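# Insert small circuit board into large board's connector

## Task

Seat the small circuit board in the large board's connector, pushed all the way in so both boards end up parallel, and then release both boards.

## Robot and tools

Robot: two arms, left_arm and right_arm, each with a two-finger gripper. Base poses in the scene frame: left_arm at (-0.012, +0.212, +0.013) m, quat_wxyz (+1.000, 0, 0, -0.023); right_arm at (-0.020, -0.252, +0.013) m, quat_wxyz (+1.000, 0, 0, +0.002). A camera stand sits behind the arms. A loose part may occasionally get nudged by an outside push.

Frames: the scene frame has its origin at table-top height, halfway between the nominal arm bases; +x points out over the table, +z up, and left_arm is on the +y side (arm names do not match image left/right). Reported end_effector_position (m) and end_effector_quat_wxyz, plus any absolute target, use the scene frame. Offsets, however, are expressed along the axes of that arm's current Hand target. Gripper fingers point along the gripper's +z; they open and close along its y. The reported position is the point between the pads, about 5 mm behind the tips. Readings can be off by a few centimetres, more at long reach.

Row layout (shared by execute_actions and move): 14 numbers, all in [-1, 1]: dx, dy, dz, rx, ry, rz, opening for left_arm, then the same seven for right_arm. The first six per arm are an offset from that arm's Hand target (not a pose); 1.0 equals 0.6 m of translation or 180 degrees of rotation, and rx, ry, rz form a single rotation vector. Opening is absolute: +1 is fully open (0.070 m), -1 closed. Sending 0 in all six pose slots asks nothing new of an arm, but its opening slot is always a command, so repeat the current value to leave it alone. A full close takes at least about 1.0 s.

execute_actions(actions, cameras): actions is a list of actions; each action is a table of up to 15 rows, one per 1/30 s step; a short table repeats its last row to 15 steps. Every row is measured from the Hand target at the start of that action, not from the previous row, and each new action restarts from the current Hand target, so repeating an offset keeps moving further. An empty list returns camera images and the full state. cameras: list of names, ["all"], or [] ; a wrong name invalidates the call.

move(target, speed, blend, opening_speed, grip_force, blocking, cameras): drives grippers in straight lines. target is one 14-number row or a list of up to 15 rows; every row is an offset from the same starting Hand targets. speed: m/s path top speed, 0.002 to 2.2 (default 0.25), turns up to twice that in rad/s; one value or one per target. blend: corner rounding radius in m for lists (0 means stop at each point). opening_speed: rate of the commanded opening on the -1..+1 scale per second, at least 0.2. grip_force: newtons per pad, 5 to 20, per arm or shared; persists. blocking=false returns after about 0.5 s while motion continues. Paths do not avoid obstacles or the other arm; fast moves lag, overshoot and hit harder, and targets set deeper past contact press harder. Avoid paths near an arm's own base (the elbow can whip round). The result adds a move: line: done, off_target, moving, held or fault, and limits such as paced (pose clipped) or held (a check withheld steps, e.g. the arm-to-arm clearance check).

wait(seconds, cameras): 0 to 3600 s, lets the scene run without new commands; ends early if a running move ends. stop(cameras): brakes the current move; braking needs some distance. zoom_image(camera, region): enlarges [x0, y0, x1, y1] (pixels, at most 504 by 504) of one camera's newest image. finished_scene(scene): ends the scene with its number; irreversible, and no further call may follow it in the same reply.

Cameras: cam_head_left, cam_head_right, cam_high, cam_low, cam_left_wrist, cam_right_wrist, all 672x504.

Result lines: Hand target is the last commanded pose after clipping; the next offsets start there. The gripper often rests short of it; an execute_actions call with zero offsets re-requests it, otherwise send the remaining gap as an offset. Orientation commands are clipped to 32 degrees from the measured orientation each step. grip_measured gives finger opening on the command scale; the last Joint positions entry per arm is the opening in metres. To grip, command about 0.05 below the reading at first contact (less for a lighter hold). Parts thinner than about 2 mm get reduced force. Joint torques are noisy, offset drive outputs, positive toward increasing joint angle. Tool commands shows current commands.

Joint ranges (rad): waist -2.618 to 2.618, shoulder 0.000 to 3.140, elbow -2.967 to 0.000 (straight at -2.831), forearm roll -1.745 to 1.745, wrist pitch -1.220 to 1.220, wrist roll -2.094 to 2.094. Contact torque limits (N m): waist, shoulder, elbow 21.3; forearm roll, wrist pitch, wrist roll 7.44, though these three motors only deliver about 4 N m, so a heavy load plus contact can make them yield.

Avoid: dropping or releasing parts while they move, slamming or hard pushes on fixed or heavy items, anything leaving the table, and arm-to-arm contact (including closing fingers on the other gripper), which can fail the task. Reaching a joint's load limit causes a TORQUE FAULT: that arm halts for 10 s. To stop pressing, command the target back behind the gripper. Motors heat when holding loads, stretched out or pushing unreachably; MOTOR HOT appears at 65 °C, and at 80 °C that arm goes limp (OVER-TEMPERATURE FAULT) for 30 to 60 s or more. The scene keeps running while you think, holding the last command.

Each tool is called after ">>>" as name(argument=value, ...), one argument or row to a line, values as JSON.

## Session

Scene 2 done. Scene 3 start.

>>> execute_actions(
  actions=[],
)

Scene clock: 0.00 s.
left_arm: end_effector_position=(+0.3837, +0.1282, +0.1933) grip_measured=+0.98 end_effector_quat_wxyz=(+0.426, +0.356, +0.828, -0.083) | right_arm: end_effector_position=(+0.5747, -0.3182, +0.2555) grip_measured=+1.00 end_effector_quat_wxyz=(+0.479, +0.439, +0.759, -0.049)
Joint positions: left_arm=[0.101 1.495 -0.961 -1.016 0.594 1.589 0.069] | right_arm=[0.094 2.192 -2.144 -0.784 0.915 1.414 0.07]
Joint torques (N m): no reading
Motor temperatures (°C): left_arm=[24 25 22 26 27 26] | right_arm=[22 24 26 26 28 26]
Hand target: left_arm +0.3837, +0.1282, +0.1933; +0.426, +0.356, +0.828, -0.083 | right_arm +0.5747, -0.3182, +0.2555; +0.479, +0.439, +0.759, -0.049
Tool commands: left_gripper/opening=+1.0 right_gripper/opening=+1.0

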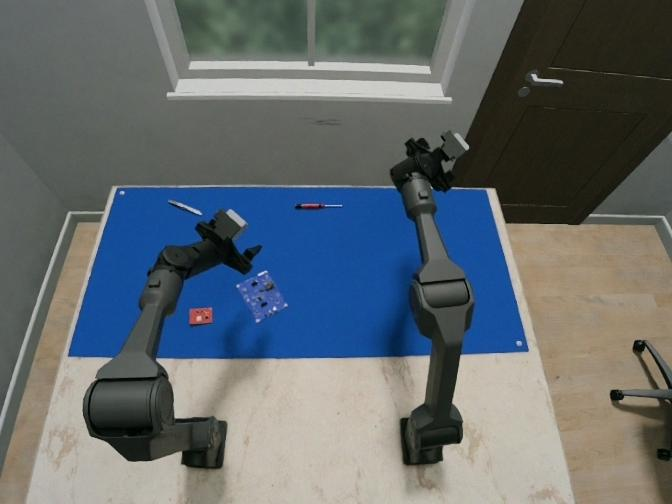

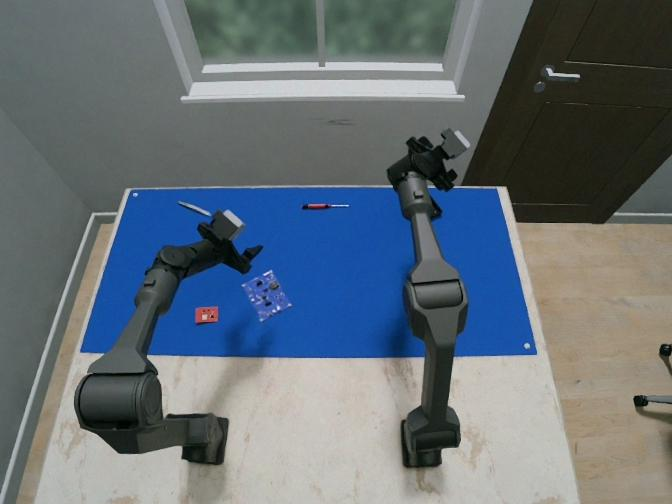

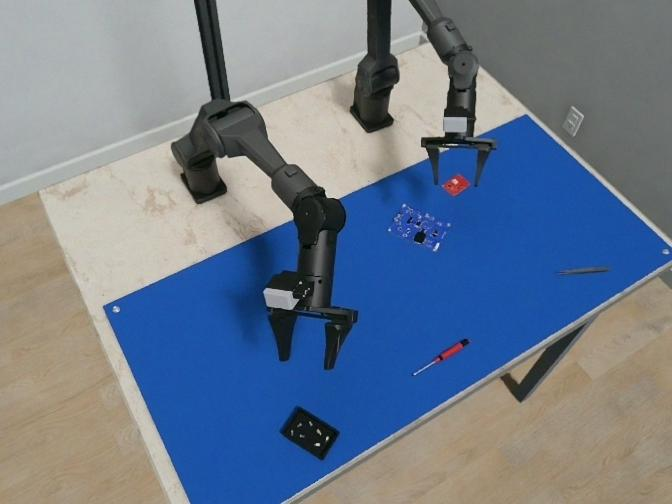

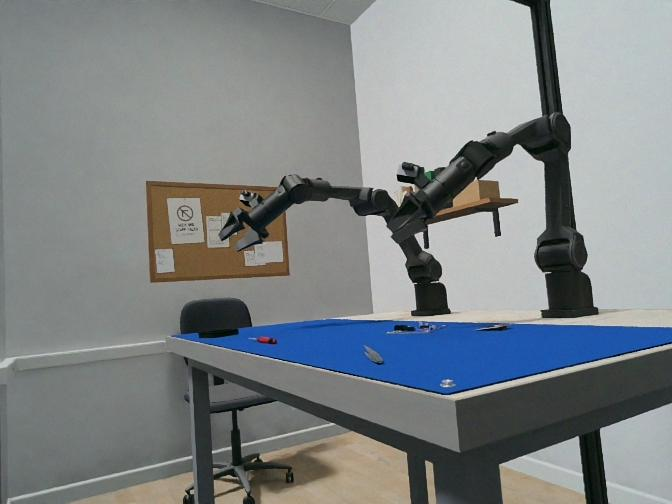

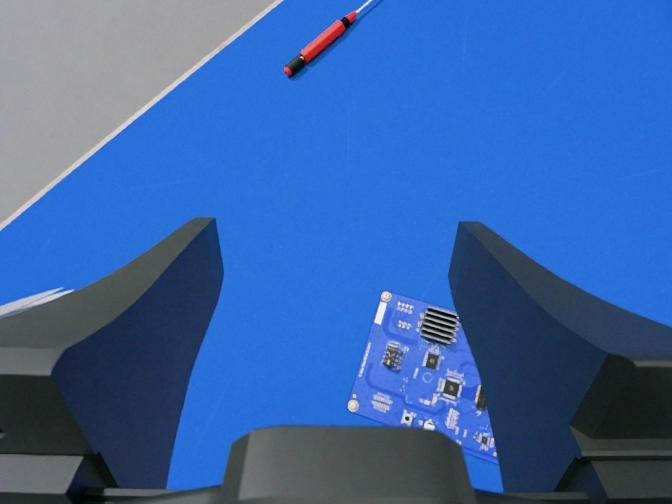

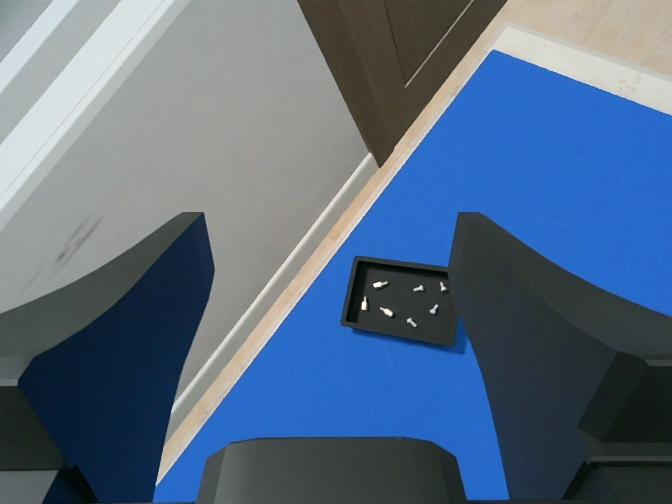

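>>> zoom_image(
  camera="cam_head_left",
  region=[160, 250, 310, 350],
)

>>> zoom_image(
  camera="cam_high",
  region=[370, 160, 490, 260],
)

>>> zoom_image(
  camera="cam_left_wrist",
  region=[340, 280, 510, 470],
)

Scaled by 3.360 from the camera's image (finer frame: 960x720).

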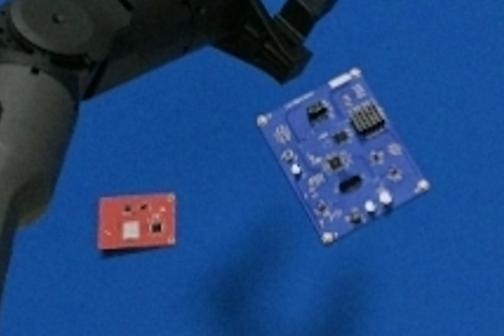

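Scaled by 4.200 from the camera's image (finer frame: 960x720).

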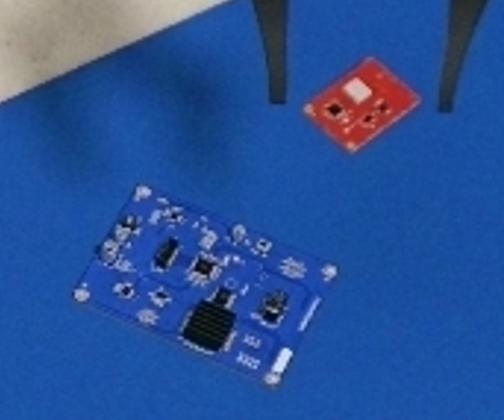

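Scaled by 2.653 from the camera's image (finer frame: 960x720).

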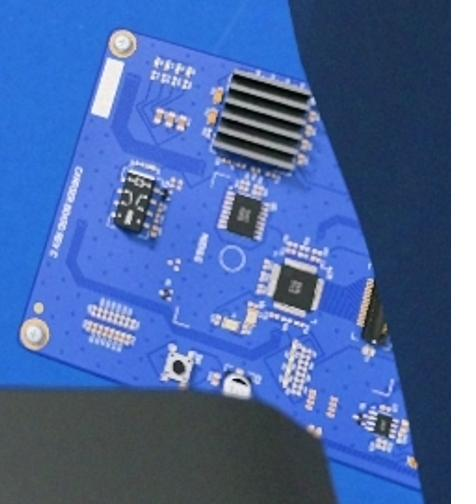

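>>> move(
  target=[0.0198,-0.0573,0.0763,-0.1188,0.2794,-0.3642,1,0,0,0,0,0,0,1],
  speed=0.3,
  cameras=["cam_left_wrist","cam_head_left"],
)

Scene clock: 53.27 s.
left_arm: end_effector_position=(+0.3855, +0.0887, +0.1496) grip_measured=+0.98 end_effector_quat_wxyz=(+0.073, -0.208, +0.975, -0.042) | right_arm: end_effector_position=(+0.5747, -0.3182, +0.2555) grip_measured=+1.00 end_effector_quat_wxyz=(+0.479, +0.439, +0.759, -0.049)
Joint positions: left_arm=[-0.255 1.901 -1.638 -0.001 1.226 -0.72 0.069] | right_arm=[0.094 2.192 -2.144 -0.784 0.915 1.414 0.07]
Joint torques (N m): left_arm=[1.08 -6.62 -6.52 0.04 -0.23 0.13] | right_arm=[-0.22 -8.17 -3.52 -0.44 -0.43 -0.05]
Motor temperatures (°C): left_arm=[24 26 23 26 27 26] | right_arm=[22 30 27 27 29 26]
Hand target: left_arm +0.3859, +0.0890, +0.1500; -0.001, -0.208, +0.978, +0.000 | right_arm +0.5747, -0.3182, +0.2555; +0.479, +0.439, +0.759, -0.049
Off the commanded pose: left_arm 0.001 m, 10 deg | right_arm 0.000 m, 0 deg.
joint sent to its limit (left arm) — joint 5 (wrist pitch), upper limit. The joint targets are off in orientation, not in position.
move: off_target (left_arm)
Images, in order (width x height): cam_head_left 672x504, cam_left_wrist 672x504.

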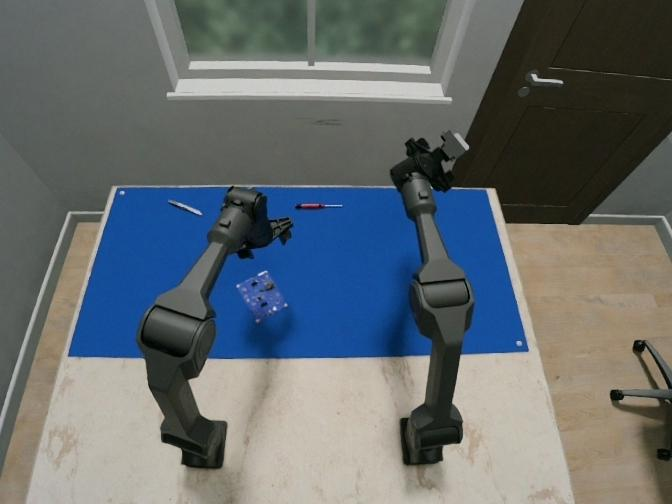

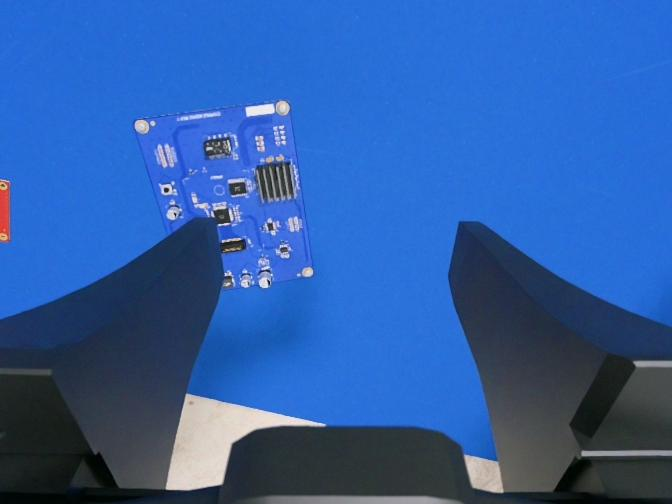

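>>> move(
  target=[-0.019,0.0792,0.1083,0,0,-0.0444,1,0,0,0,0,0,0,1],
  speed=0.2,
  cameras=["cam_left_wrist","cam_head_left"],
)

>>> zoom_image(
  camera="cam_head_left",
  region=[150, 230, 310, 350],
)

Scene clock: 61.93 s.
left_arm: end_effector_position=(+0.3766, +0.1374, +0.0842) grip_measured=+0.98 end_effector_quat_wxyz=(-0.002, -0.276, +0.961, +0.000) | right_arm: end_effector_position=(+0.5747, -0.3182, +0.2555) grip_measured=+1.00 end_effector_quat_wxyz=(+0.479, +0.439, +0.759, -0.049)
Joint positions: left_arm=[-0.144 2.007 -1.554 -0.001 1.208 -0.749 0.069] | right_arm=[0.094 2.192 -2.144 -0.784 0.915 1.414 0.07]
Joint torques (N m): left_arm=[0.2 -7.97 -5.93 0.03 -0.27 -0.11] | right_arm=[-0.21 -8.21 -3.89 -0.46 -0.43 -0.06]
Hand target: left_arm +0.3769, +0.1370, +0.0850; -0.001, -0.276, +0.961, +0.000 | right_arm +0.5747, -0.3182, +0.2555; +0.479, +0.439, +0.759, -0.049
Off the commanded pose: left_arm 0.001 m, 0 deg | right_arm 0.000 m, 0 deg.
move: done
Images, in order (width x height): cam_head_left 672x504, cam_left_wrist 672x504.

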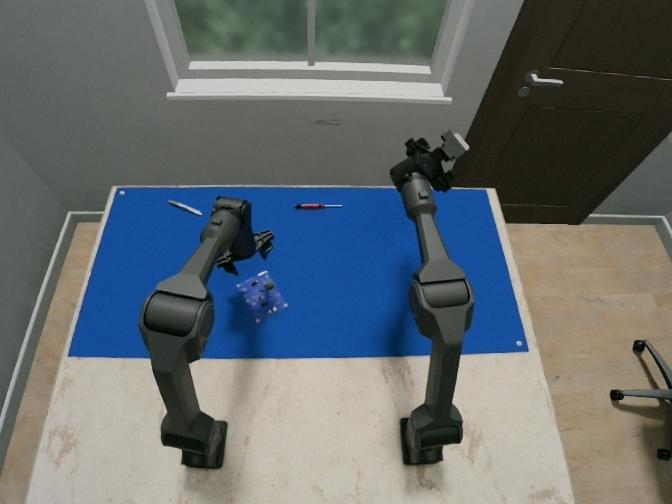

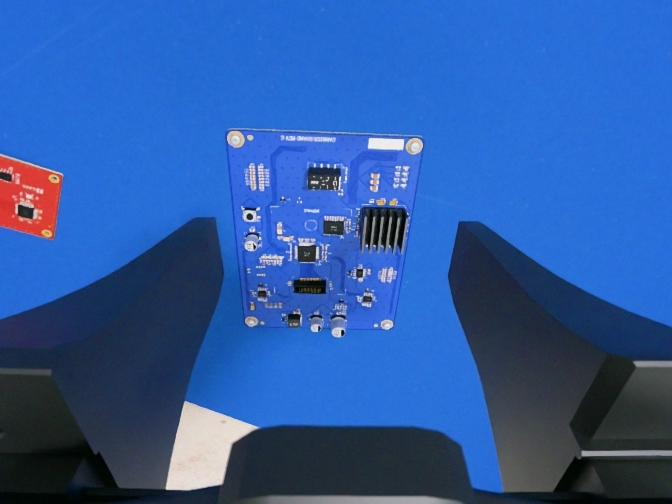

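Scaled by 3.150 from the camera's image (finer frame: 960x720).

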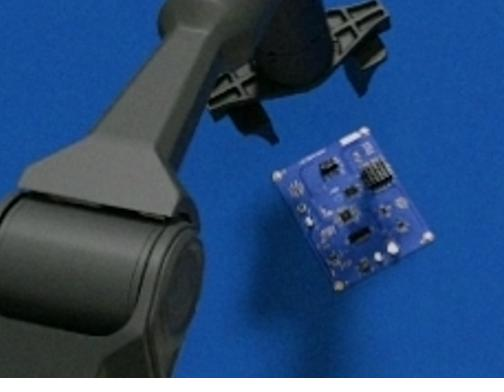

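>>> zoom_image(
  camera="cam_left_wrist",
  region=[226, 230, 416, 350],
)

>>> zoom_image(
  camera="cam_left_wrist",
  region=[0, 130, 80, 250],
)

Scaled by 2.653 from the camera's image (finer frame: 960x720).

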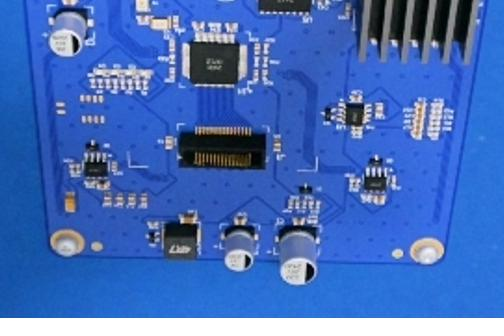

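Scaled by 4.200 from the camera's image (finer frame: 960x720).

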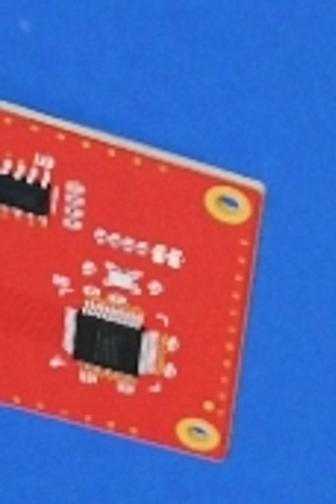

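>>> move(
  target=[0.025,0.2762,0.0167,0,0,0.633,1,0,0,0,0,0,0,1],
  speed=0.3,
  cameras=["cam_left_wrist"],
)

Scene clock: 101.63 s.
left_arm: end_effector_position=(+0.2760, +0.2697, +0.0750) grip_measured=+0.98 end_effector_quat_wxyz=(-0.001, +0.656, +0.755, -0.001) | right_arm: end_effector_position=(+0.5747, -0.3182, +0.2555) grip_measured=+1.00 end_effector_quat_wxyz=(+0.479, +0.439, +0.759, -0.049)
Joint positions: left_arm=[0.243 1.684 -1.034 0.001 1.01 1.627 0.069] | right_arm=[0.094 2.192 -2.144 -0.784 0.915 1.414 0.07]
Joint torques (N m): left_arm=[0.51 -5.37 -4.52 -0.15 -0.17 -0.23] | right_arm=[-0.01 -8.01 -3.85 -0.45 -0.44 -0.06]
Hand target: left_arm +0.2763, +0.2695, +0.0751; +0.000, +0.655, +0.755, +0.000 | right_arm +0.5747, -0.3182, +0.2555; +0.479, +0.439, +0.759, -0.049
Off the commanded pose: left_arm 0.000 m, 0 deg | right_arm 0.000 m, 0 deg.
move: done

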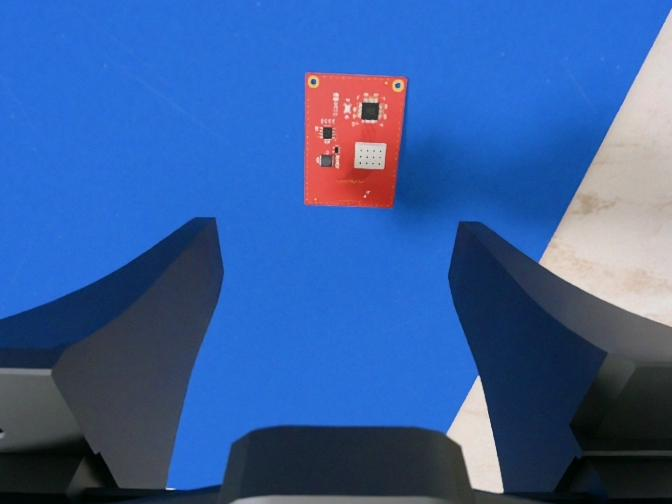

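>>> zoom_image(
  camera="cam_left_wrist",
  region=[290, 60, 430, 220],
)

Scaled by 3.150 from the camera's image (finer frame: 960x720).

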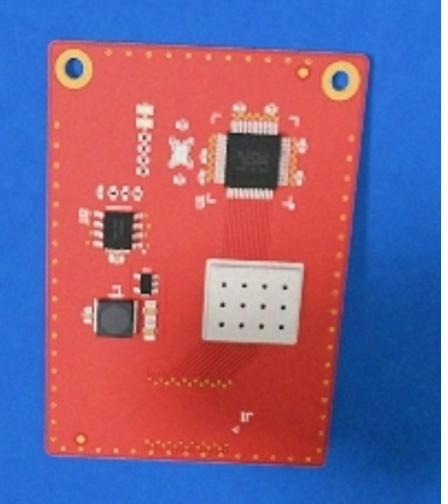

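>>> move(
  target=[0.0083,-0.0075,0.0467,0,0,0,1,0,0,0,0,0,0,1],
  speed=0.15,
  cameras=["cam_left_wrist"],
)

>>> zoom_image(
  camera="cam_left_wrist",
  region=[260, 110, 420, 270],
)

Scene clock: 118.63 s.
left_arm: end_effector_position=(+0.2707, +0.2735, +0.0463) grip_measured=+0.98 end_effector_quat_wxyz=(-0.001, +0.655, +0.755, -0.001) | right_arm: end_effector_position=(+0.5747, -0.3182, +0.2555) grip_measured=+1.00 end_effector_quat_wxyz=(+0.479, +0.439, +0.759, -0.049)
Joint positions: left_arm=[0.26 1.724 -0.956 0 0.893 1.644 0.069] | right_arm=[0.094 2.192 -2.144 -0.784 0.915 1.414 0.07]
Joint torques (N m): left_arm=[0.94 -5.64 -5.46 -0.05 0.12 0.06] | right_arm=[-0.09 -8.16 -3.86 -0.47 -0.43 0.01]
Hand target: left_arm +0.2711, +0.2738, +0.0470; +0.000, +0.655, +0.755, +0.000 | right_arm +0.5747, -0.3182, +0.2555; +0.479, +0.439, +0.759, -0.049
Off the commanded pose: left_arm 0.001 m, 0 deg | right_arm 0.000 m, 0 deg.
move: done

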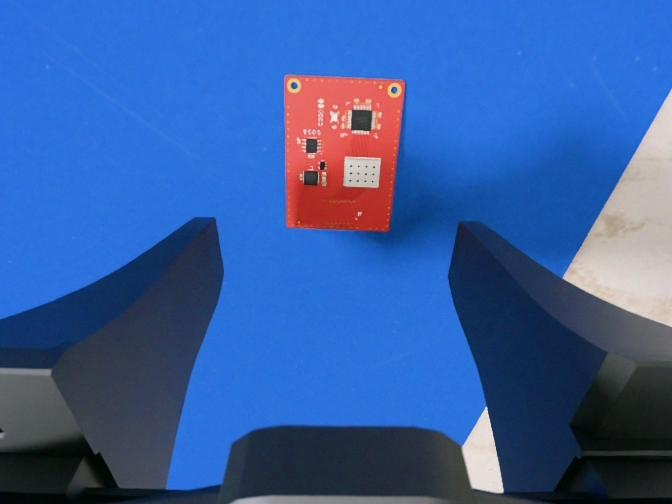

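Scaled by 3.150 from the camera's image (finer frame: 960x720).

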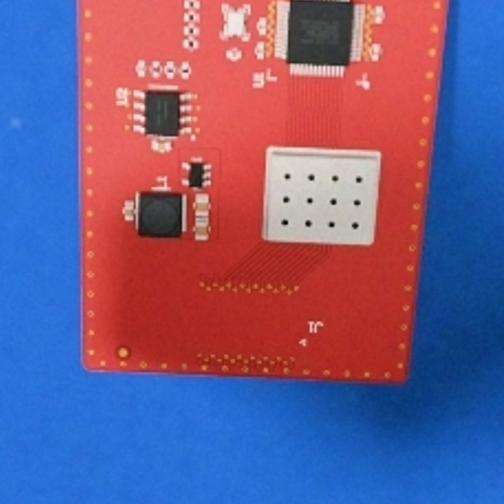

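>>> move(
  target=[0.0058, 0, 0.0283, 0, 0.0389, 0, 0.4, 0, 0, 0, 0, 0, 0, 1],
  speed=0.06,
  cameras=["cam_left_wrist"],
)

Scene clock: 140.73 s.
left_arm: end_effector_position=(+0.2707, +0.2773, +0.0302) grip_measured=+0.40 end_effector_quat_wxyz=(-0.047, +0.654, +0.754, +0.040) | right_arm: end_effector_position=(+0.5747, -0.3182, +0.2555) grip_measured=+1.00 end_effector_quat_wxyz=(+0.479, +0.439, +0.759, -0.049)
Joint positions: left_arm=[0.179 1.76 -0.92 0.168 0.826 1.448 0.049] | right_arm=[0.094 2.192 -2.144 -0.784 0.915 1.414 0.07]
Joint torques (N m): left_arm=[0.62 -4.84 -4 -0.09 0 0.12] | right_arm=[-0.35 -8.18 -3.86 -0.47 -0.45 -0.01]
Hand target: left_arm +0.2706, +0.2773, +0.0301; -0.046, +0.654, +0.754, +0.040 | right_arm +0.5747, -0.3182, +0.2555; +0.479, +0.439, +0.759, -0.049
Off the commanded pose: left_arm 0.000 m, 0 deg | right_arm 0.000 m, 0 deg.
move: done

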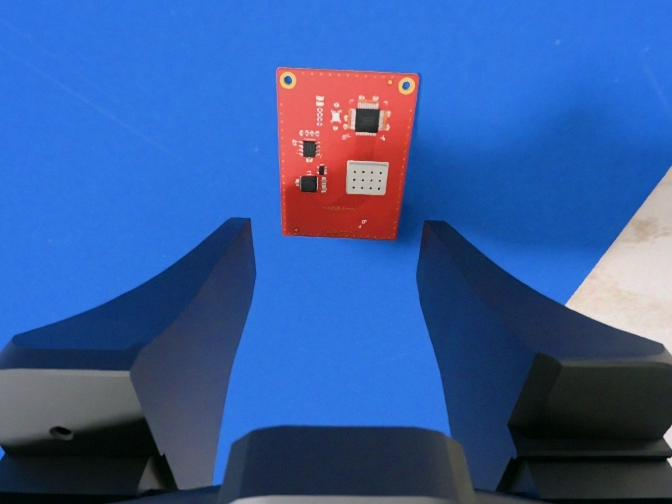

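>>> move(
  target=[-0.0014, -0.0011, 0.0175, 0, 0, 0, 0.35, 0, 0, 0, 0, 0, 0, 1],
  speed=0.04,
  cameras=["cam_left_wrist"],
)

Scene clock: 149.80 s.
left_arm: end_effector_position=(+0.2701, +0.2776, +0.0195) grip_measured=+0.35 end_effector_quat_wxyz=(-0.046, +0.654, +0.754, +0.040) | right_arm: end_effector_position=(+0.5747, -0.3182, +0.2555) grip_measured=+1.00 end_effector_quat_wxyz=(+0.479, +0.439, +0.759, -0.049)
Joint positions: left_arm=[0.181 1.784 -0.9 0.174 0.783 1.442 0.047] | right_arm=[0.094 2.192 -2.144 -0.784 0.915 1.414 0.07]
Joint torques (N m): left_arm=[1 -5.02 -3.82 0.12 0.1 -0.24] | right_arm=[-0.16 -8.17 -3.93 -0.47 -0.43 -0.03]
Hand target: left_arm +0.2698, +0.2776, +0.0195; -0.046, +0.654, +0.754, +0.040 | right_arm +0.5747, -0.3182, +0.2555; +0.479, +0.439, +0.759, -0.049
Off the commanded pose: left_arm 0.000 m, 0 deg | right_arm 0.000 m, 0 deg.
move: done

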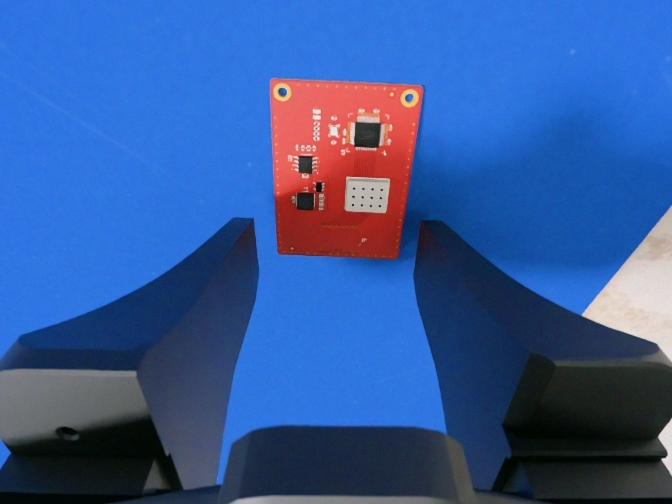

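>>> move(
  target=[-0.0017, 0, 0.0067, 0, 0, 0, 0.35, 0, 0, 0, 0, 0, 0, 1],
  speed=0.02,
  cameras=[],
)

>>> move(
  target=[0, 0, 0.0025, 0, 0, 0, 0.35, 0, 0, 0, 0, 0, 0, 1],
  speed=0.01,
  cameras=[],
)

Scene clock: 156.10 s.
left_arm: end_effector_position=(+0.2701, +0.2774, +0.0157) grip_measured=+0.35 end_effector_quat_wxyz=(-0.046, +0.654, +0.754, +0.040) | right_arm: end_effector_position=(+0.5747, -0.3182, +0.2555) grip_measured=+1.00 end_effector_quat_wxyz=(+0.479, +0.439, +0.759, -0.049)
Joint positions: left_arm=[0.18 1.793 -0.894 0.176 0.768 1.435 0.047] | right_arm=[0.094 2.192 -2.144 -0.784 0.915 1.414 0.07]
Joint torques (N m): left_arm=[0.25 -4.32 -3.9 0.1 -0.01 -0.13] | right_arm=[-0.13 -8.16 -3.97 -0.46 -0.45 -0.03]
Hand target: left_arm +0.2699, +0.2771, +0.0154; -0.046, +0.654, +0.754, +0.040 | right_arm +0.5747, -0.3182, +0.2555; +0.479, +0.439, +0.759, -0.049
Off the commanded pose: left_arm 0.000 m, 0 deg | right_arm 0.000 m, 0 deg.
move: done

Scene clock: 156.60 s.
left_arm: end_effector_position=(+0.2701, +0.2773, +0.0140) grip_measured=+0.35 end_effector_quat_wxyz=(-0.046, +0.654, +0.754, +0.040) | right_arm: end_effector_position=(+0.5747, -0.3182, +0.2555) grip_measured=+1.00 end_effector_quat_wxyz=(+0.479, +0.439, +0.759, -0.049)
Joint positions: left_arm=[0.18 1.798 -0.892 0.177 0.762 1.435 0.047] | right_arm=[0.094 2.192 -2.144 -0.784 0.915 1.414 0.07]
Joint torques (N m): left_arm=[0.76 -4.76 -3.44 0.12 -0.11 -0.24] | right_arm=[-0.12 -8.3 -3.6 -0.49 -0.42 -0.01]
Hand target: left_arm +0.2699, +0.2773, +0.0139; -0.046, +0.654, +0.754, +0.040 | right_arm +0.5747, -0.3182, +0.2555; +0.479, +0.439, +0.759, -0.049
Off the commanded pose: left_arm 0.000 m, 0 deg | right_arm 0.000 m, 0 deg.
move: done

>>> move(
  target=[0, 0, 0.0025, 0, 0, 0, 0.35, 0, 0, 0, 0, 0, 0, 1],
  speed=0.01,
  cameras=[],
)

>>> move(
  target=[0, 0, 0.0025, 0, 0, 0, 0.35, 0, 0, 0, 0, 0, 0, 1],
  speed=0.01,
  cameras=["cam_left_wrist"],
)

Scene clock: 164.70 s.
left_arm: end_effector_position=(+0.2698, +0.2773, +0.0126) grip_measured=+0.35 end_effector_quat_wxyz=(-0.046, +0.654, +0.754, +0.040) | right_arm: end_effector_position=(+0.5747, -0.3182, +0.2555) grip_measured=+1.00 end_effector_quat_wxyz=(+0.479, +0.439, +0.759, -0.049)
Joint positions: left_arm=[0.18 1.801 -0.889 0.178 0.756 1.434 0.047] | right_arm=[0.094 2.192 -2.144 -0.784 0.915 1.414 0.07]
Joint torques (N m): left_arm=[0.99 -4.53 -3.62 0.1 -0.17 -0.22] | right_arm=[-0.05 -8.09 -3.98 -0.47 -0.42 -0.01]
Hand target: left_arm +0.2699, +0.2775, +0.0124; -0.046, +0.654, +0.754, +0.040 | right_arm +0.5747, -0.3182, +0.2555; +0.479, +0.439, +0.759, -0.049
Off the commanded pose: left_arm 0.000 m, 0 deg | right_arm 0.000 m, 0 deg.
move: done

Scene clock: 165.20 s.
left_arm: end_effector_position=(+0.2699, +0.2775, +0.0109) grip_measured=+0.35 end_effector_quat_wxyz=(-0.046, +0.654, +0.754, +0.039) | right_arm: end_effector_position=(+0.5747, -0.3182, +0.2555) grip_measured=+1.00 end_effector_quat_wxyz=(+0.479, +0.439, +0.759, -0.049)
Joint positions: left_arm=[0.18 1.805 -0.887 0.179 0.75 1.433 0.047] | right_arm=[0.094 2.192 -2.144 -0.784 0.915 1.414 0.07]
Joint torques (N m): left_arm=[1.04 -4.78 -3.54 0.11 0 -0.23] | right_arm=[-0.1 -8.15 -3.61 -0.47 -0.42 -0.03]
Hand target: left_arm +0.2698, +0.2776, +0.0110; -0.046, +0.654, +0.754, +0.040 | right_arm +0.5747, -0.3182, +0.2555; +0.479, +0.439, +0.759, -0.049
Off the commanded pose: left_arm 0.000 m, 0 deg | right_arm 0.000 m, 0 deg.
move: done

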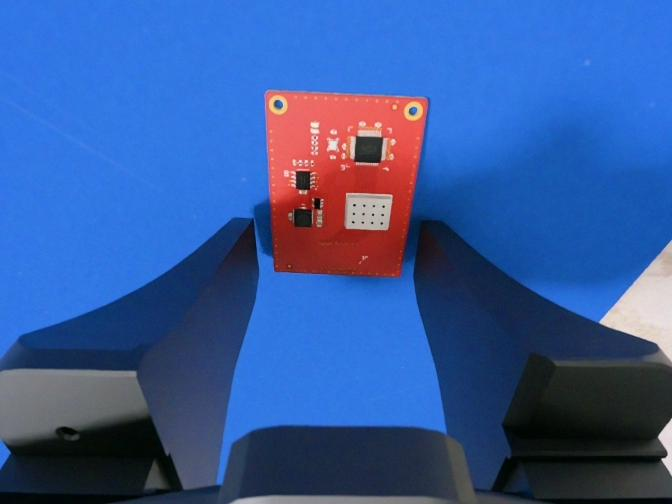

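>>> move(
  target=[0, -0.0013, 0, 0, 0, 0, 0.35, 0, 0, 0, 0, 0, 0, 1],
  speed=0.02,
  cameras=[],
)

>>> move(
  target=[0, 0, 0, 0, 0, 0, -0.05, 0, 0, 0, 0, 0, 0, 1],
  opening_speed=0.5,
  cameras=["cam_left_wrist"],
)

Scene clock: 169.47 s.
left_arm: end_effector_position=(+0.2690, +0.2775, +0.0110) grip_measured=+0.35 end_effector_quat_wxyz=(-0.047, +0.654, +0.754, +0.039) | right_arm: end_effector_position=(+0.5747, -0.3182, +0.2555) grip_measured=+1.00 end_effector_quat_wxyz=(+0.479, +0.439, +0.759, -0.049)
Joint positions: left_arm=[0.18 1.803 -0.884 0.18 0.75 1.432 0.047] | right_arm=[0.094 2.192 -2.144 -0.784 0.915 1.414 0.07]
Joint torques (N m): left_arm=[1.01 -5.48 -3.44 0.12 -0.17 -0.23] | right_arm=[-0.18 -7.99 -3.87 -0.43 -0.42 -0.07]
Hand target: left_arm +0.2691, +0.2775, +0.0109; -0.046, +0.654, +0.754, +0.040 | right_arm +0.5747, -0.3182, +0.2555; +0.479, +0.439, +0.759, -0.049
Off the commanded pose: left_arm 0.000 m, 0 deg | right_arm 0.000 m, 0 deg.
move: done

Scene clock: 170.47 s.
left_arm: end_effector_position=(+0.2692, +0.2775, +0.0110) grip_measured=-0.05 end_effector_quat_wxyz=(-0.046, +0.654, +0.754, +0.040) | right_arm: end_effector_position=(+0.5747, -0.3182, +0.2555) grip_measured=+1.00 end_effector_quat_wxyz=(+0.479, +0.439, +0.759, -0.049)
Joint positions: left_arm=[0.18 1.803 -0.884 0.18 0.749 1.432 0.033] | right_arm=[0.094 2.192 -2.144 -0.784 0.915 1.414 0.07]
Joint torques (N m): left_arm=[0.9 -4.74 -3.4 0.13 -0.18 -0.23] | right_arm=[-0.4 -8.38 -4.04 -0.47 -0.46 -0.02]
Hand target: left_arm +0.2691, +0.2775, +0.0110; -0.046, +0.654, +0.754, +0.040 | right_arm +0.5747, -0.3182, +0.2555; +0.479, +0.439, +0.759, -0.049
Off the commanded pose: left_arm 0.000 m, 0 deg | right_arm 0.000 m, 0 deg.
move: done

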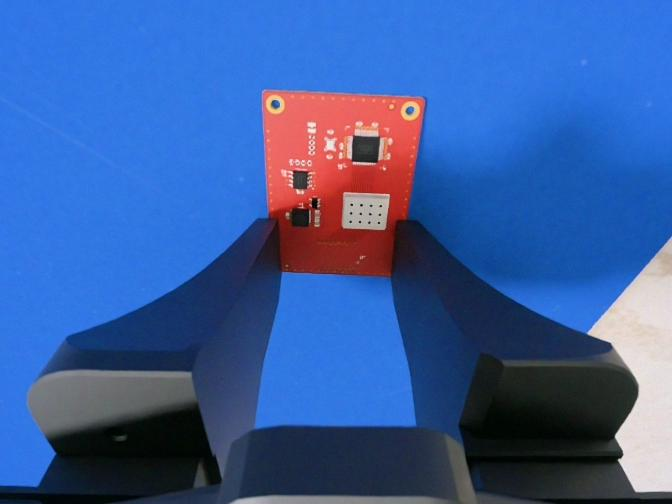

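>>> move(
  target=[0, 0, 0, 0, 0, 0, -0.2, 0, 0, 0, 0, 0, 0, 1],
  opening_speed=0.4,
  cameras=["cam_left_wrist"],
)

Scene clock: 172.80 s.
left_arm: end_effector_position=(+0.2692, +0.2775, +0.0110) grip_measured=-0.20 end_effector_quat_wxyz=(-0.046, +0.654, +0.754, +0.040) | right_arm: end_effector_position=(+0.5747, -0.3182, +0.2555) grip_measured=+1.00 end_effector_quat_wxyz=(+0.479, +0.439, +0.759, -0.049)
Joint positions: left_arm=[0.18 1.803 -0.884 0.18 0.749 1.432 0.028] | right_arm=[0.094 2.192 -2.144 -0.784 0.915 1.414 0.07]
Joint torques (N m): left_arm=[0.78 -4.42 -3.4 0.12 -0.17 -0.23] | right_arm=[-0.13 -8.11 -3.92 -0.47 -0.4 -0.09]
Hand target: left_arm +0.2691, +0.2775, +0.0110; -0.046, +0.654, +0.754, +0.040 | right_arm +0.5747, -0.3182, +0.2555; +0.479, +0.439, +0.759, -0.049
Off the commanded pose: left_arm 0.000 m, 0 deg | right_arm 0.000 m, 0 deg.
move: done

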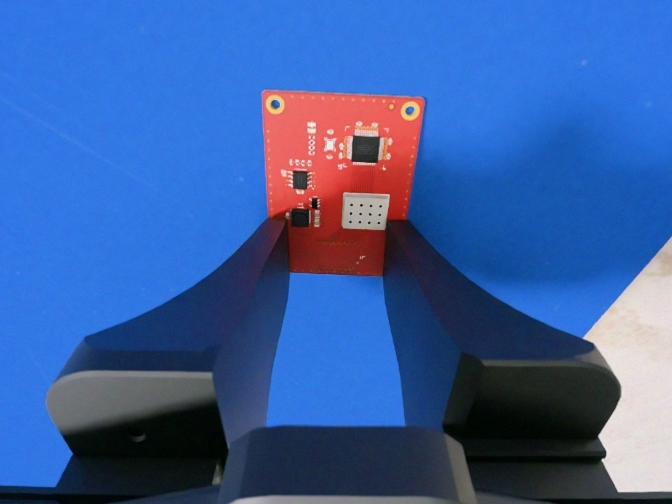

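>>> move(
  target=[0, 0, 0, 0, 0, 0, 0.35, 0, 0, 0, 0, 0, 0, 1],
  opening_speed=0.8,
  cameras=[],
)

>>> move(
  target=[0, 0, 0.0042, 0, 0, 0, 0.35, 0, 0, 0, 0, 0, 0, 1],
  speed=0.01,
  cameras=[],
)

>>> move(
  target=[0, 0, 0.0025, 0, 0, 0, 0.35, 0, 0, 0, 0, 0, 0, 1],
  speed=0.01,
  cameras=[],
)

>>> move(
  target=[0, 0, 0.0025, 0, 0, 0, 0.35, 0, 0, 0, 0, 0, 0, 1],
  speed=0.01,
  cameras=["cam_left_wrist"],
)

Scene clock: 182.13 s.
left_arm: end_effector_position=(+0.2692, +0.2775, +0.0110) grip_measured=+0.35 end_effector_quat_wxyz=(-0.046, +0.654, +0.754, +0.040) | right_arm: end_effector_position=(+0.5747, -0.3182, +0.2555) grip_measured=+1.00 end_effector_quat_wxyz=(+0.479, +0.439, +0.759, -0.049)
Joint positions: left_arm=[0.18 1.803 -0.884 0.18 0.749 1.432 0.047] | right_arm=[0.094 2.192 -2.144 -0.784 0.915 1.414 0.07]
Joint torques (N m): left_arm=[0.68 -4.48 -3.43 0.12 -0.16 -0.21] | right_arm=[-0.15 -8.45 -3.86 -0.41 -0.41 -0.05]
Hand target: left_arm +0.2691, +0.2775, +0.0110; -0.046, +0.654, +0.754, +0.040 | right_arm +0.5747, -0.3182, +0.2555; +0.479, +0.439, +0.759, -0.049
Off the commanded pose: left_arm 0.000 m, 0 deg | right_arm 0.000 m, 0 deg.
move: done

Scene clock: 182.63 s.
left_arm: end_effector_position=(+0.2691, +0.2777, +0.0084) grip_measured=+0.35 end_effector_quat_wxyz=(-0.046, +0.655, +0.754, +0.040) | right_arm: end_effector_position=(+0.5747, -0.3182, +0.2555) grip_measured=+1.00 end_effector_quat_wxyz=(+0.479, +0.439, +0.759, -0.049)
Joint positions: left_arm=[0.181 1.809 -0.88 0.182 0.739 1.431 0.047] | right_arm=[0.094 2.192 -2.144 -0.784 0.915 1.414 0.07]
Joint torques (N m): left_arm=[1.04 -4.83 -3.51 0.11 -0.03 -0.23] | right_arm=[0.02 -7.84 -3.74 -0.46 -0.46 -0.06]
Hand target: left_arm +0.2690, +0.2778, +0.0085; -0.046, +0.654, +0.754, +0.040 | right_arm +0.5747, -0.3182, +0.2555; +0.479, +0.439, +0.759, -0.049
Off the commanded pose: left_arm 0.000 m, 0 deg | right_arm 0.000 m, 0 deg.
move: done

Scene clock: 183.13 s.
left_arm: end_effector_position=(+0.2690, +0.2780, +0.0071) grip_measured=+0.35 end_effector_quat_wxyz=(-0.046, +0.654, +0.754, +0.040) | right_arm: end_effector_position=(+0.5747, -0.3182, +0.2555) grip_measured=+1.00 end_effector_quat_wxyz=(+0.479, +0.439, +0.759, -0.049)
Joint positions: left_arm=[0.182 1.813 -0.878 0.183 0.733 1.43 0.047] | right_arm=[0.094 2.192 -2.144 -0.784 0.915 1.414 0.07]
Joint torques (N m): left_arm=[1 -4.69 -3.52 0.11 -0.07 -0.22] | right_arm=[-0.21 -8.27 -3.47 -0.42 -0.4 -0.02]
Hand target: left_arm +0.2690, +0.2780, +0.0070; -0.046, +0.654, +0.754, +0.040 | right_arm +0.5747, -0.3182, +0.2555; +0.479, +0.439, +0.759, -0.049
Off the commanded pose: left_arm 0.000 m, 0 deg | right_arm 0.000 m, 0 deg.
move: done

Scene clock: 183.63 s.
left_arm: end_effector_position=(+0.2690, +0.2779, +0.0054) grip_measured=+0.35 end_effector_quat_wxyz=(-0.046, +0.654, +0.754, +0.039) | right_arm: end_effector_position=(+0.5747, -0.3182, +0.2555) grip_measured=+1.00 end_effector_quat_wxyz=(+0.479, +0.439, +0.759, -0.049)
Joint positions: left_arm=[0.182 1.817 -0.876 0.184 0.727 1.429 0.047] | right_arm=[0.094 2.192 -2.144 -0.784 0.915 1.414 0.07]
Joint torques (N m): left_arm=[1.02 -4.7 -3.5 0.11 -0.06 -0.22] | right_arm=[-0.43 -8.01 -3.93 -0.49 -0.44 -0.03]
Hand target: left_arm +0.2690, +0.2782, +0.0055; -0.046, +0.654, +0.754, +0.040 | right_arm +0.5747, -0.3182, +0.2555; +0.479, +0.439, +0.759, -0.049
Off the commanded pose: left_arm 0.000 m, 0 deg | right_arm 0.000 m, 0 deg.
move: done

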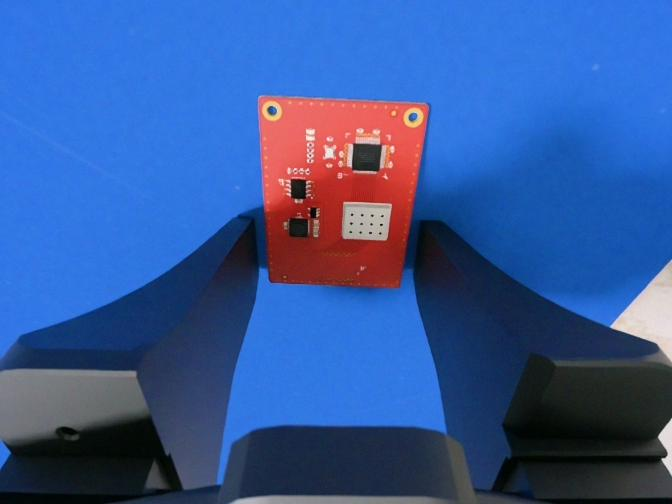

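>>> move(
  target=[0.007, -0.0008, 0, 0, 0, 0, 0.35, 0, 0, 0, 0, 0, 0, 1],
  speed=0.02,
  cameras=[],
)

>>> move(
  target=[0, 0, 0.0025, 0, 0, 0, 0.35, 0, 0, 0, 0, 0, 0, 1],
  speed=0.01,
  cameras=[],
)

>>> move(
  target=[0, 0, 0.0025, 0, 0, 0, 0.35, 0, 0, 0, 0, 0, 0, 1],
  speed=0.01,
  cameras=["cam_left_wrist"],
)

Scene clock: 193.40 s.
left_arm: end_effector_position=(+0.2683, +0.2823, +0.0063) grip_measured=+0.35 end_effector_quat_wxyz=(-0.046, +0.654, +0.754, +0.040) | right_arm: end_effector_position=(+0.5747, -0.3182, +0.2555) grip_measured=+1.00 end_effector_quat_wxyz=(+0.479, +0.439, +0.759, -0.049)
Joint positions: left_arm=[0.198 1.814 -0.876 0.184 0.727 1.443 0.047] | right_arm=[0.094 2.192 -2.144 -0.784 0.915 1.414 0.07]
Joint torques (N m): left_arm=[0.68 -5.69 -3.34 0.08 -0.17 -0.04] | right_arm=[0.24 -7.95 -3.79 -0.45 -0.45 -0.04]
Hand target: left_arm +0.2679, +0.2823, +0.0060; -0.046, +0.654, +0.754, +0.040 | right_arm +0.5747, -0.3182, +0.2555; +0.479, +0.439, +0.759, -0.049
Off the commanded pose: left_arm 0.001 m, 0 deg | right_arm 0.000 m, 0 deg.
move: done

Scene clock: 193.90 s.
left_arm: end_effector_position=(+0.2681, +0.2823, +0.0048) grip_measured=+0.35 end_effector_quat_wxyz=(-0.046, +0.654, +0.754, +0.040) | right_arm: end_effector_position=(+0.5747, -0.3182, +0.2555) grip_measured=+1.00 end_effector_quat_wxyz=(+0.479, +0.439, +0.759, -0.049)
Joint positions: left_arm=[0.198 1.817 -0.873 0.186 0.721 1.442 0.047] | right_arm=[0.094 2.192 -2.144 -0.784 0.915 1.414 0.07]
Joint torques (N m): left_arm=[1.12 -4.09 -3.27 0.14 -0.05 -0.23] | right_arm=[-0.32 -8.24 -3.68 -0.41 -0.45 -0.05]
Hand target: left_arm +0.2679, +0.2824, +0.0045; -0.046, +0.654, +0.754, +0.040 | right_arm +0.5747, -0.3182, +0.2555; +0.479, +0.439, +0.759, -0.049
Off the commanded pose: left_arm 0.000 m, 0 deg | right_arm 0.000 m, 0 deg.
move: done

Scene clock: 194.40 s.
left_arm: end_effector_position=(+0.2682, +0.2824, +0.0038) grip_measured=+0.35 end_effector_quat_wxyz=(-0.046, +0.655, +0.754, +0.040) | right_arm: end_effector_position=(+0.5747, -0.3182, +0.2555) grip_measured=+1.00 end_effector_quat_wxyz=(+0.479, +0.439, +0.759, -0.049)
Joint positions: left_arm=[0.198 1.82 -0.872 0.187 0.717 1.442 0.047] | right_arm=[0.094 2.192 -2.144 -0.784 0.915 1.414 0.07]
Joint torques (N m): left_arm=[1.67 -0.98 -1.29 0.36 -1.46 -0.21] | right_arm=[-0.29 -8.41 -3.59 -0.44 -0.43 -0.02]
Hand target: left_arm +0.2678, +0.2826, +0.0030; -0.046, +0.654, +0.754, +0.040 | right_arm +0.5747, -0.3182, +0.2555; +0.479, +0.439, +0.759, -0.049
Off the commanded pose: left_arm 0.001 m, 0 deg | right_arm 0.000 m, 0 deg.
move: done

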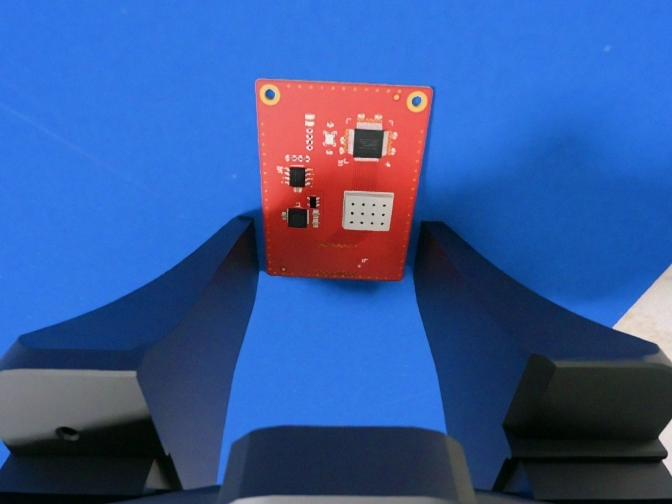

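>>> move(
  target=[0, -0.0006, -0.0067, 0, 0, 0, 0.35, 0, 0, 0, 0, 0, 0, 1],
  speed=0.02,
  cameras=[],
)

>>> move(
  target=[0, 0, 0, 0, 0, 0, -0.03, 0, 0, 0, 0, 0, 0, 1],
  opening_speed=0.5,
  cameras=["cam_left_wrist"],
)

Scene clock: 200.27 s.
left_arm: end_effector_position=(+0.2668, +0.2823, +0.0066) grip_measured=+0.35 end_effector_quat_wxyz=(-0.048, +0.654, +0.754, +0.039) | right_arm: end_effector_position=(+0.5747, -0.3182, +0.2555) grip_measured=+1.00 end_effector_quat_wxyz=(+0.479, +0.439, +0.759, -0.049)
Joint positions: left_arm=[0.198 1.811 -0.873 0.185 0.731 1.444 0.047] | right_arm=[0.094 2.192 -2.144 -0.784 0.915 1.414 0.07]
Joint torques (N m): left_arm=[0.3 -5.77 -4.94 -0.08 -0.19 0.07] | right_arm=[-0.09 -8.01 -4.01 -0.47 -0.42 -0.02]
Hand target: left_arm +0.2676, +0.2821, +0.0070; -0.046, +0.654, +0.754, +0.040 | right_arm +0.5747, -0.3182, +0.2555; +0.479, +0.439, +0.759, -0.049
Off the commanded pose: left_arm 0.001 m, 0 deg | right_arm 0.000 m, 0 deg.
move: done

Scene clock: 201.23 s.
left_arm: end_effector_position=(+0.2671, +0.2822, +0.0067) grip_measured=+0.11 end_effector_quat_wxyz=(-0.047, +0.654, +0.754, +0.039) | right_arm: end_effector_position=(+0.5747, -0.3182, +0.2555) grip_measured=+1.00 end_effector_quat_wxyz=(+0.479, +0.439, +0.759, -0.049)
Joint positions: left_arm=[0.198 1.811 -0.874 0.184 0.731 1.444 0.039] | right_arm=[0.094 2.192 -2.144 -0.784 0.915 1.414 0.07]
Joint torques (N m): left_arm=[0.21 -5.86 -5.06 -0.07 -0.18 -0.04] | right_arm=[-0.33 -8.29 -3.72 -0.52 -0.44 -0.07]
Hand target: left_arm +0.2676, +0.2821, +0.0070; -0.046, +0.654, +0.754, +0.040 | right_arm +0.5747, -0.3182, +0.2555; +0.479, +0.439, +0.759, -0.049
Off the commanded pose: left_arm 0.001 m, 0 deg | right_arm 0.000 m, 0 deg.
move: done

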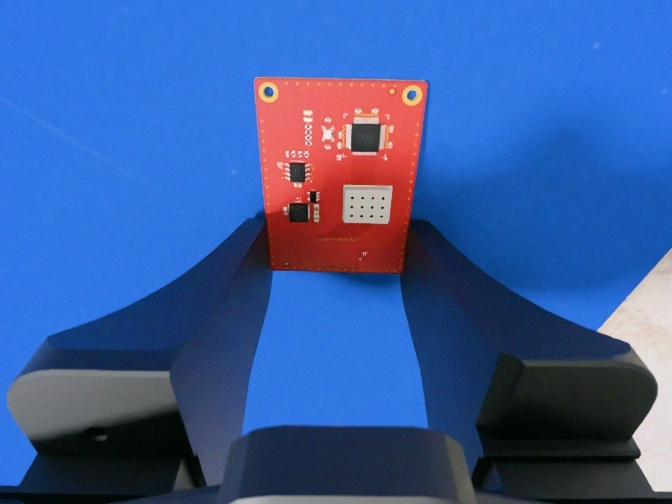

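>>> move(
  target=[0, 0, -0.04, 0, 0, 0, -0.03, 0, 0, 0, 0, 0, 0, 1],
  speed=0.06,
  cameras=["cam_left_wrist"],
)

Scene clock: 204.33 s.
left_arm: end_effector_position=(+0.2684, +0.2793, +0.0314) grip_measured=+0.11 end_effector_quat_wxyz=(-0.046, +0.654, +0.754, +0.040) | right_arm: end_effector_position=(+0.5747, -0.3182, +0.2555) grip_measured=+1.00 end_effector_quat_wxyz=(+0.479, +0.439, +0.759, -0.049)
Joint positions: left_arm=[0.187 1.751 -0.912 0.167 0.826 1.457 0.039] | right_arm=[0.094 2.192 -2.144 -0.784 0.915 1.414 0.07]
Joint torques (N m): left_arm=[0.39 -4.33 -4.33 0 -0.2 0.08] | right_arm=[-0.24 -7.89 -4.07 -0.42 -0.47 -0.01]
Hand target: left_arm +0.2680, +0.2792, +0.0308; -0.046, +0.654, +0.754, +0.040 | right_arm +0.5747, -0.3182, +0.2555; +0.479, +0.439, +0.759, -0.049
Off the commanded pose: left_arm 0.001 m, 0 deg | right_arm 0.000 m, 0 deg.
move: done

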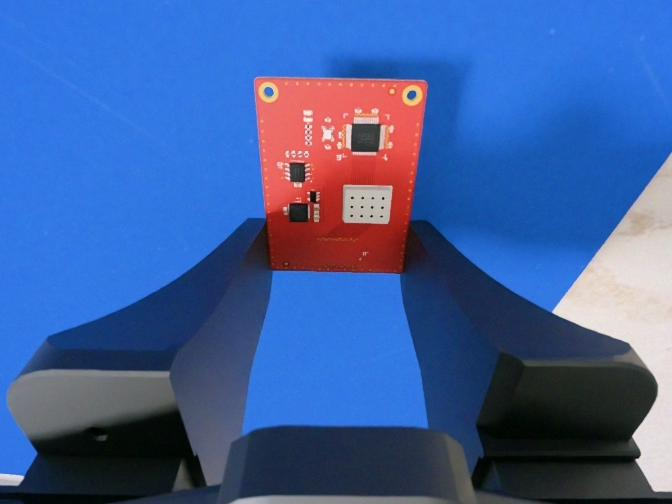

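>>> move(
  target=[0.014, 0, -0.114, 0, -0.0389, 0, -0.03, 0, 0, 0, 0, 0, 0, 1],
  speed=0.15,
  cameras=[],
)

Scene clock: 210.33 s.
left_arm: end_effector_position=(+0.2685, +0.2794, +0.1005) grip_measured=+0.11 end_effector_quat_wxyz=(+0.000, +0.655, +0.755, +0.000) | right_arm: end_effector_position=(+0.5747, -0.3182, +0.2555) grip_measured=+1.00 end_effector_quat_wxyz=(+0.479, +0.439, +0.759, -0.049)
Joint positions: left_arm=[0.282 1.627 -1.073 0 1.103 1.666 0.039] | right_arm=[0.094 2.192 -2.144 -0.784 0.915 1.414 0.07]
Joint torques (N m): left_arm=[0.35 -3.97 -4.35 0.02 -0.18 -0.22] | right_arm=[-0.05 -8.34 -3.97 -0.48 -0.43 -0.07]
Hand target: left_arm +0.2681, +0.2792, +0.0997; +0.000, +0.655, +0.755, +0.000 | right_arm +0.5747, -0.3182, +0.2555; +0.479, +0.439, +0.759, -0.049
Off the commanded pose: left_arm 0.001 m, 0 deg | right_arm 0.000 m, 0 deg.
move: done

>>> move(
  target=[-0.2886, 0.0302, 0.0333, 0, 0, -0.633, -0.03, 0, 0, 0, 0, 0, 0, 1],
  speed=0.25,
  cameras=["cam_left_wrist"],
)

Scene clock: 233.00 s.
left_arm: end_effector_position=(+0.3103, +0.1102, +0.0798) grip_measured=+0.11 end_effector_quat_wxyz=(+0.000, -0.276, +0.961, +0.000) | right_arm: end_effector_position=(+0.5747, -0.3182, +0.2555) grip_measured=+1.00 end_effector_quat_wxyz=(+0.479, +0.439, +0.759, -0.049)
Joint positions: left_arm=[-0.26 1.818 -1.241 -0.001 1.082 -0.865 0.039] | right_arm=[0.094 2.192 -2.144 -0.784 0.915 1.414 0.07]
Joint torques (N m): left_arm=[0.72 -5.64 -5.72 0.1 0 0.14] | right_arm=[0.06 -7.97 -4.15 -0.46 -0.44 -0.05]
Hand target: left_arm +0.3104, +0.1103, +0.0797; -0.001, -0.276, +0.961, +0.000 | right_arm +0.5747, -0.3182, +0.2555; +0.479, +0.439, +0.759, -0.049
Off the commanded pose: left_arm 0.000 m, 0 deg | right_arm 0.000 m, 0 deg.
move: done

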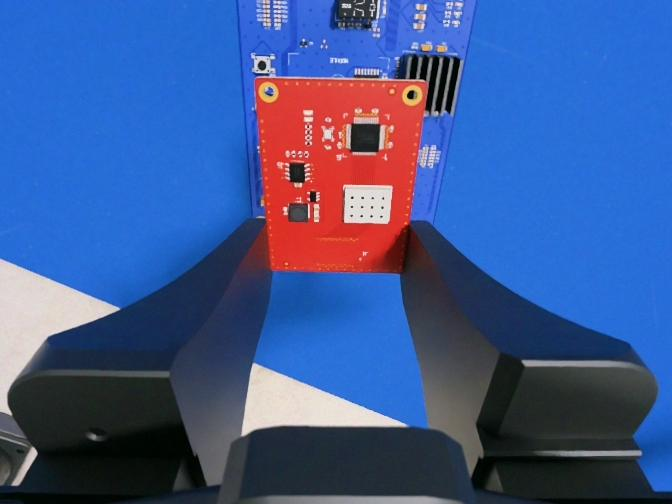

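>>> zoom_image(
  camera="cam_left_wrist",
  region=[226, 40, 476, 290],
)

Scaled by 2.016 from the camera's image (finer frame: 960x720).

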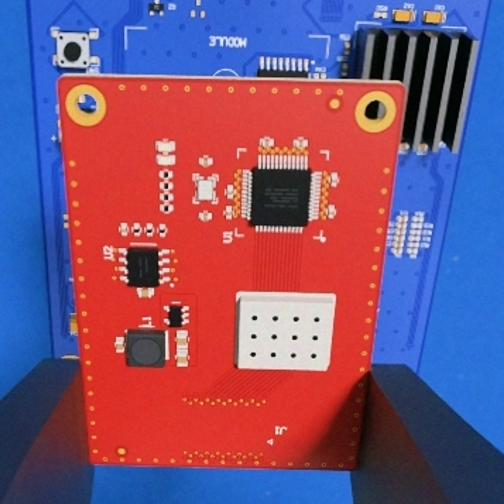

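>>> move(
  target=[-0.0067, 0, 0, 0, 0, 0, -0.03, 0.713, -0.214, -0.559, 0.09, 0.35, 0.58, 1],
  speed=0.3,
  cameras=["cam_right_wrist"],
)

Scene clock: 261.10 s.
left_arm: end_effector_position=(+0.3137, +0.1123, +0.0798) grip_measured=+0.11 end_effector_quat_wxyz=(+0.000, -0.276, +0.961, +0.000) | right_arm: end_effector_position=(+0.1872, +0.0345, +0.0625) grip_measured=+1.00 end_effector_quat_wxyz=(-0.069, +0.885, +0.265, +0.377)
Joint positions: left_arm=[-0.251 1.826 -1.253 -0.001 1.085 -0.856 0.039] | right_arm=[1.263 1.667 -0.611 1.553 -0.53 2.105 0.07]
Joint torques (N m): left_arm=[1 -5.31 -6.02 0.06 0.01 0.12] | right_arm=[-0.56 -3.65 -2.75 -0.13 -0.32 0.19]
Hand target: left_arm +0.3138, +0.1125, +0.0797; -0.001, -0.276, +0.961, +0.000 | right_arm +0.1870, +0.0343, +0.0619; -0.127, +0.853, +0.244, +0.444
Off the commanded pose: left_arm 0.000 m, 0 deg | right_arm 0.001 m, 11 deg.
joint sent to its limit (right arm) — joint 6 (wrist roll), upper limit. The joint targets are off in orientation, not in position.
move: off_target (right_arm)

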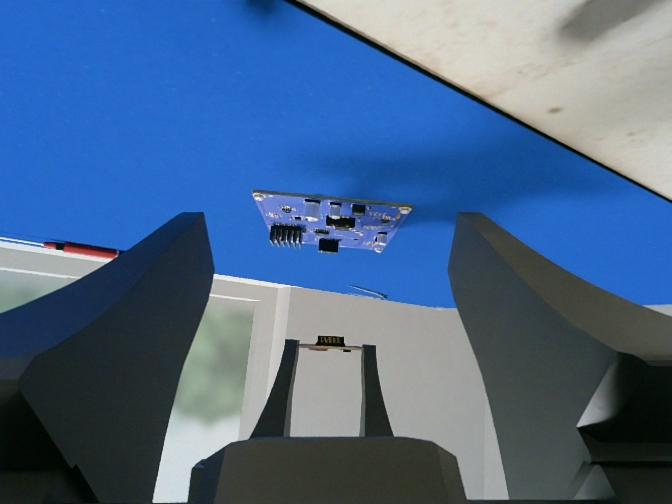

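>>> zoom_image(
  camera="cam_right_wrist",
  region=[236, 170, 436, 370],
)

Scaled by 2.520 from the camera's image (finer frame: 960x720).

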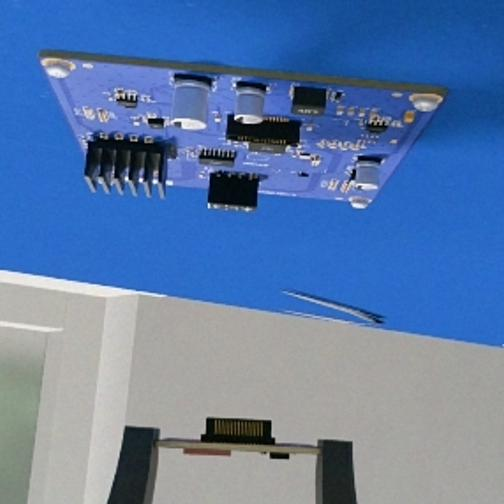

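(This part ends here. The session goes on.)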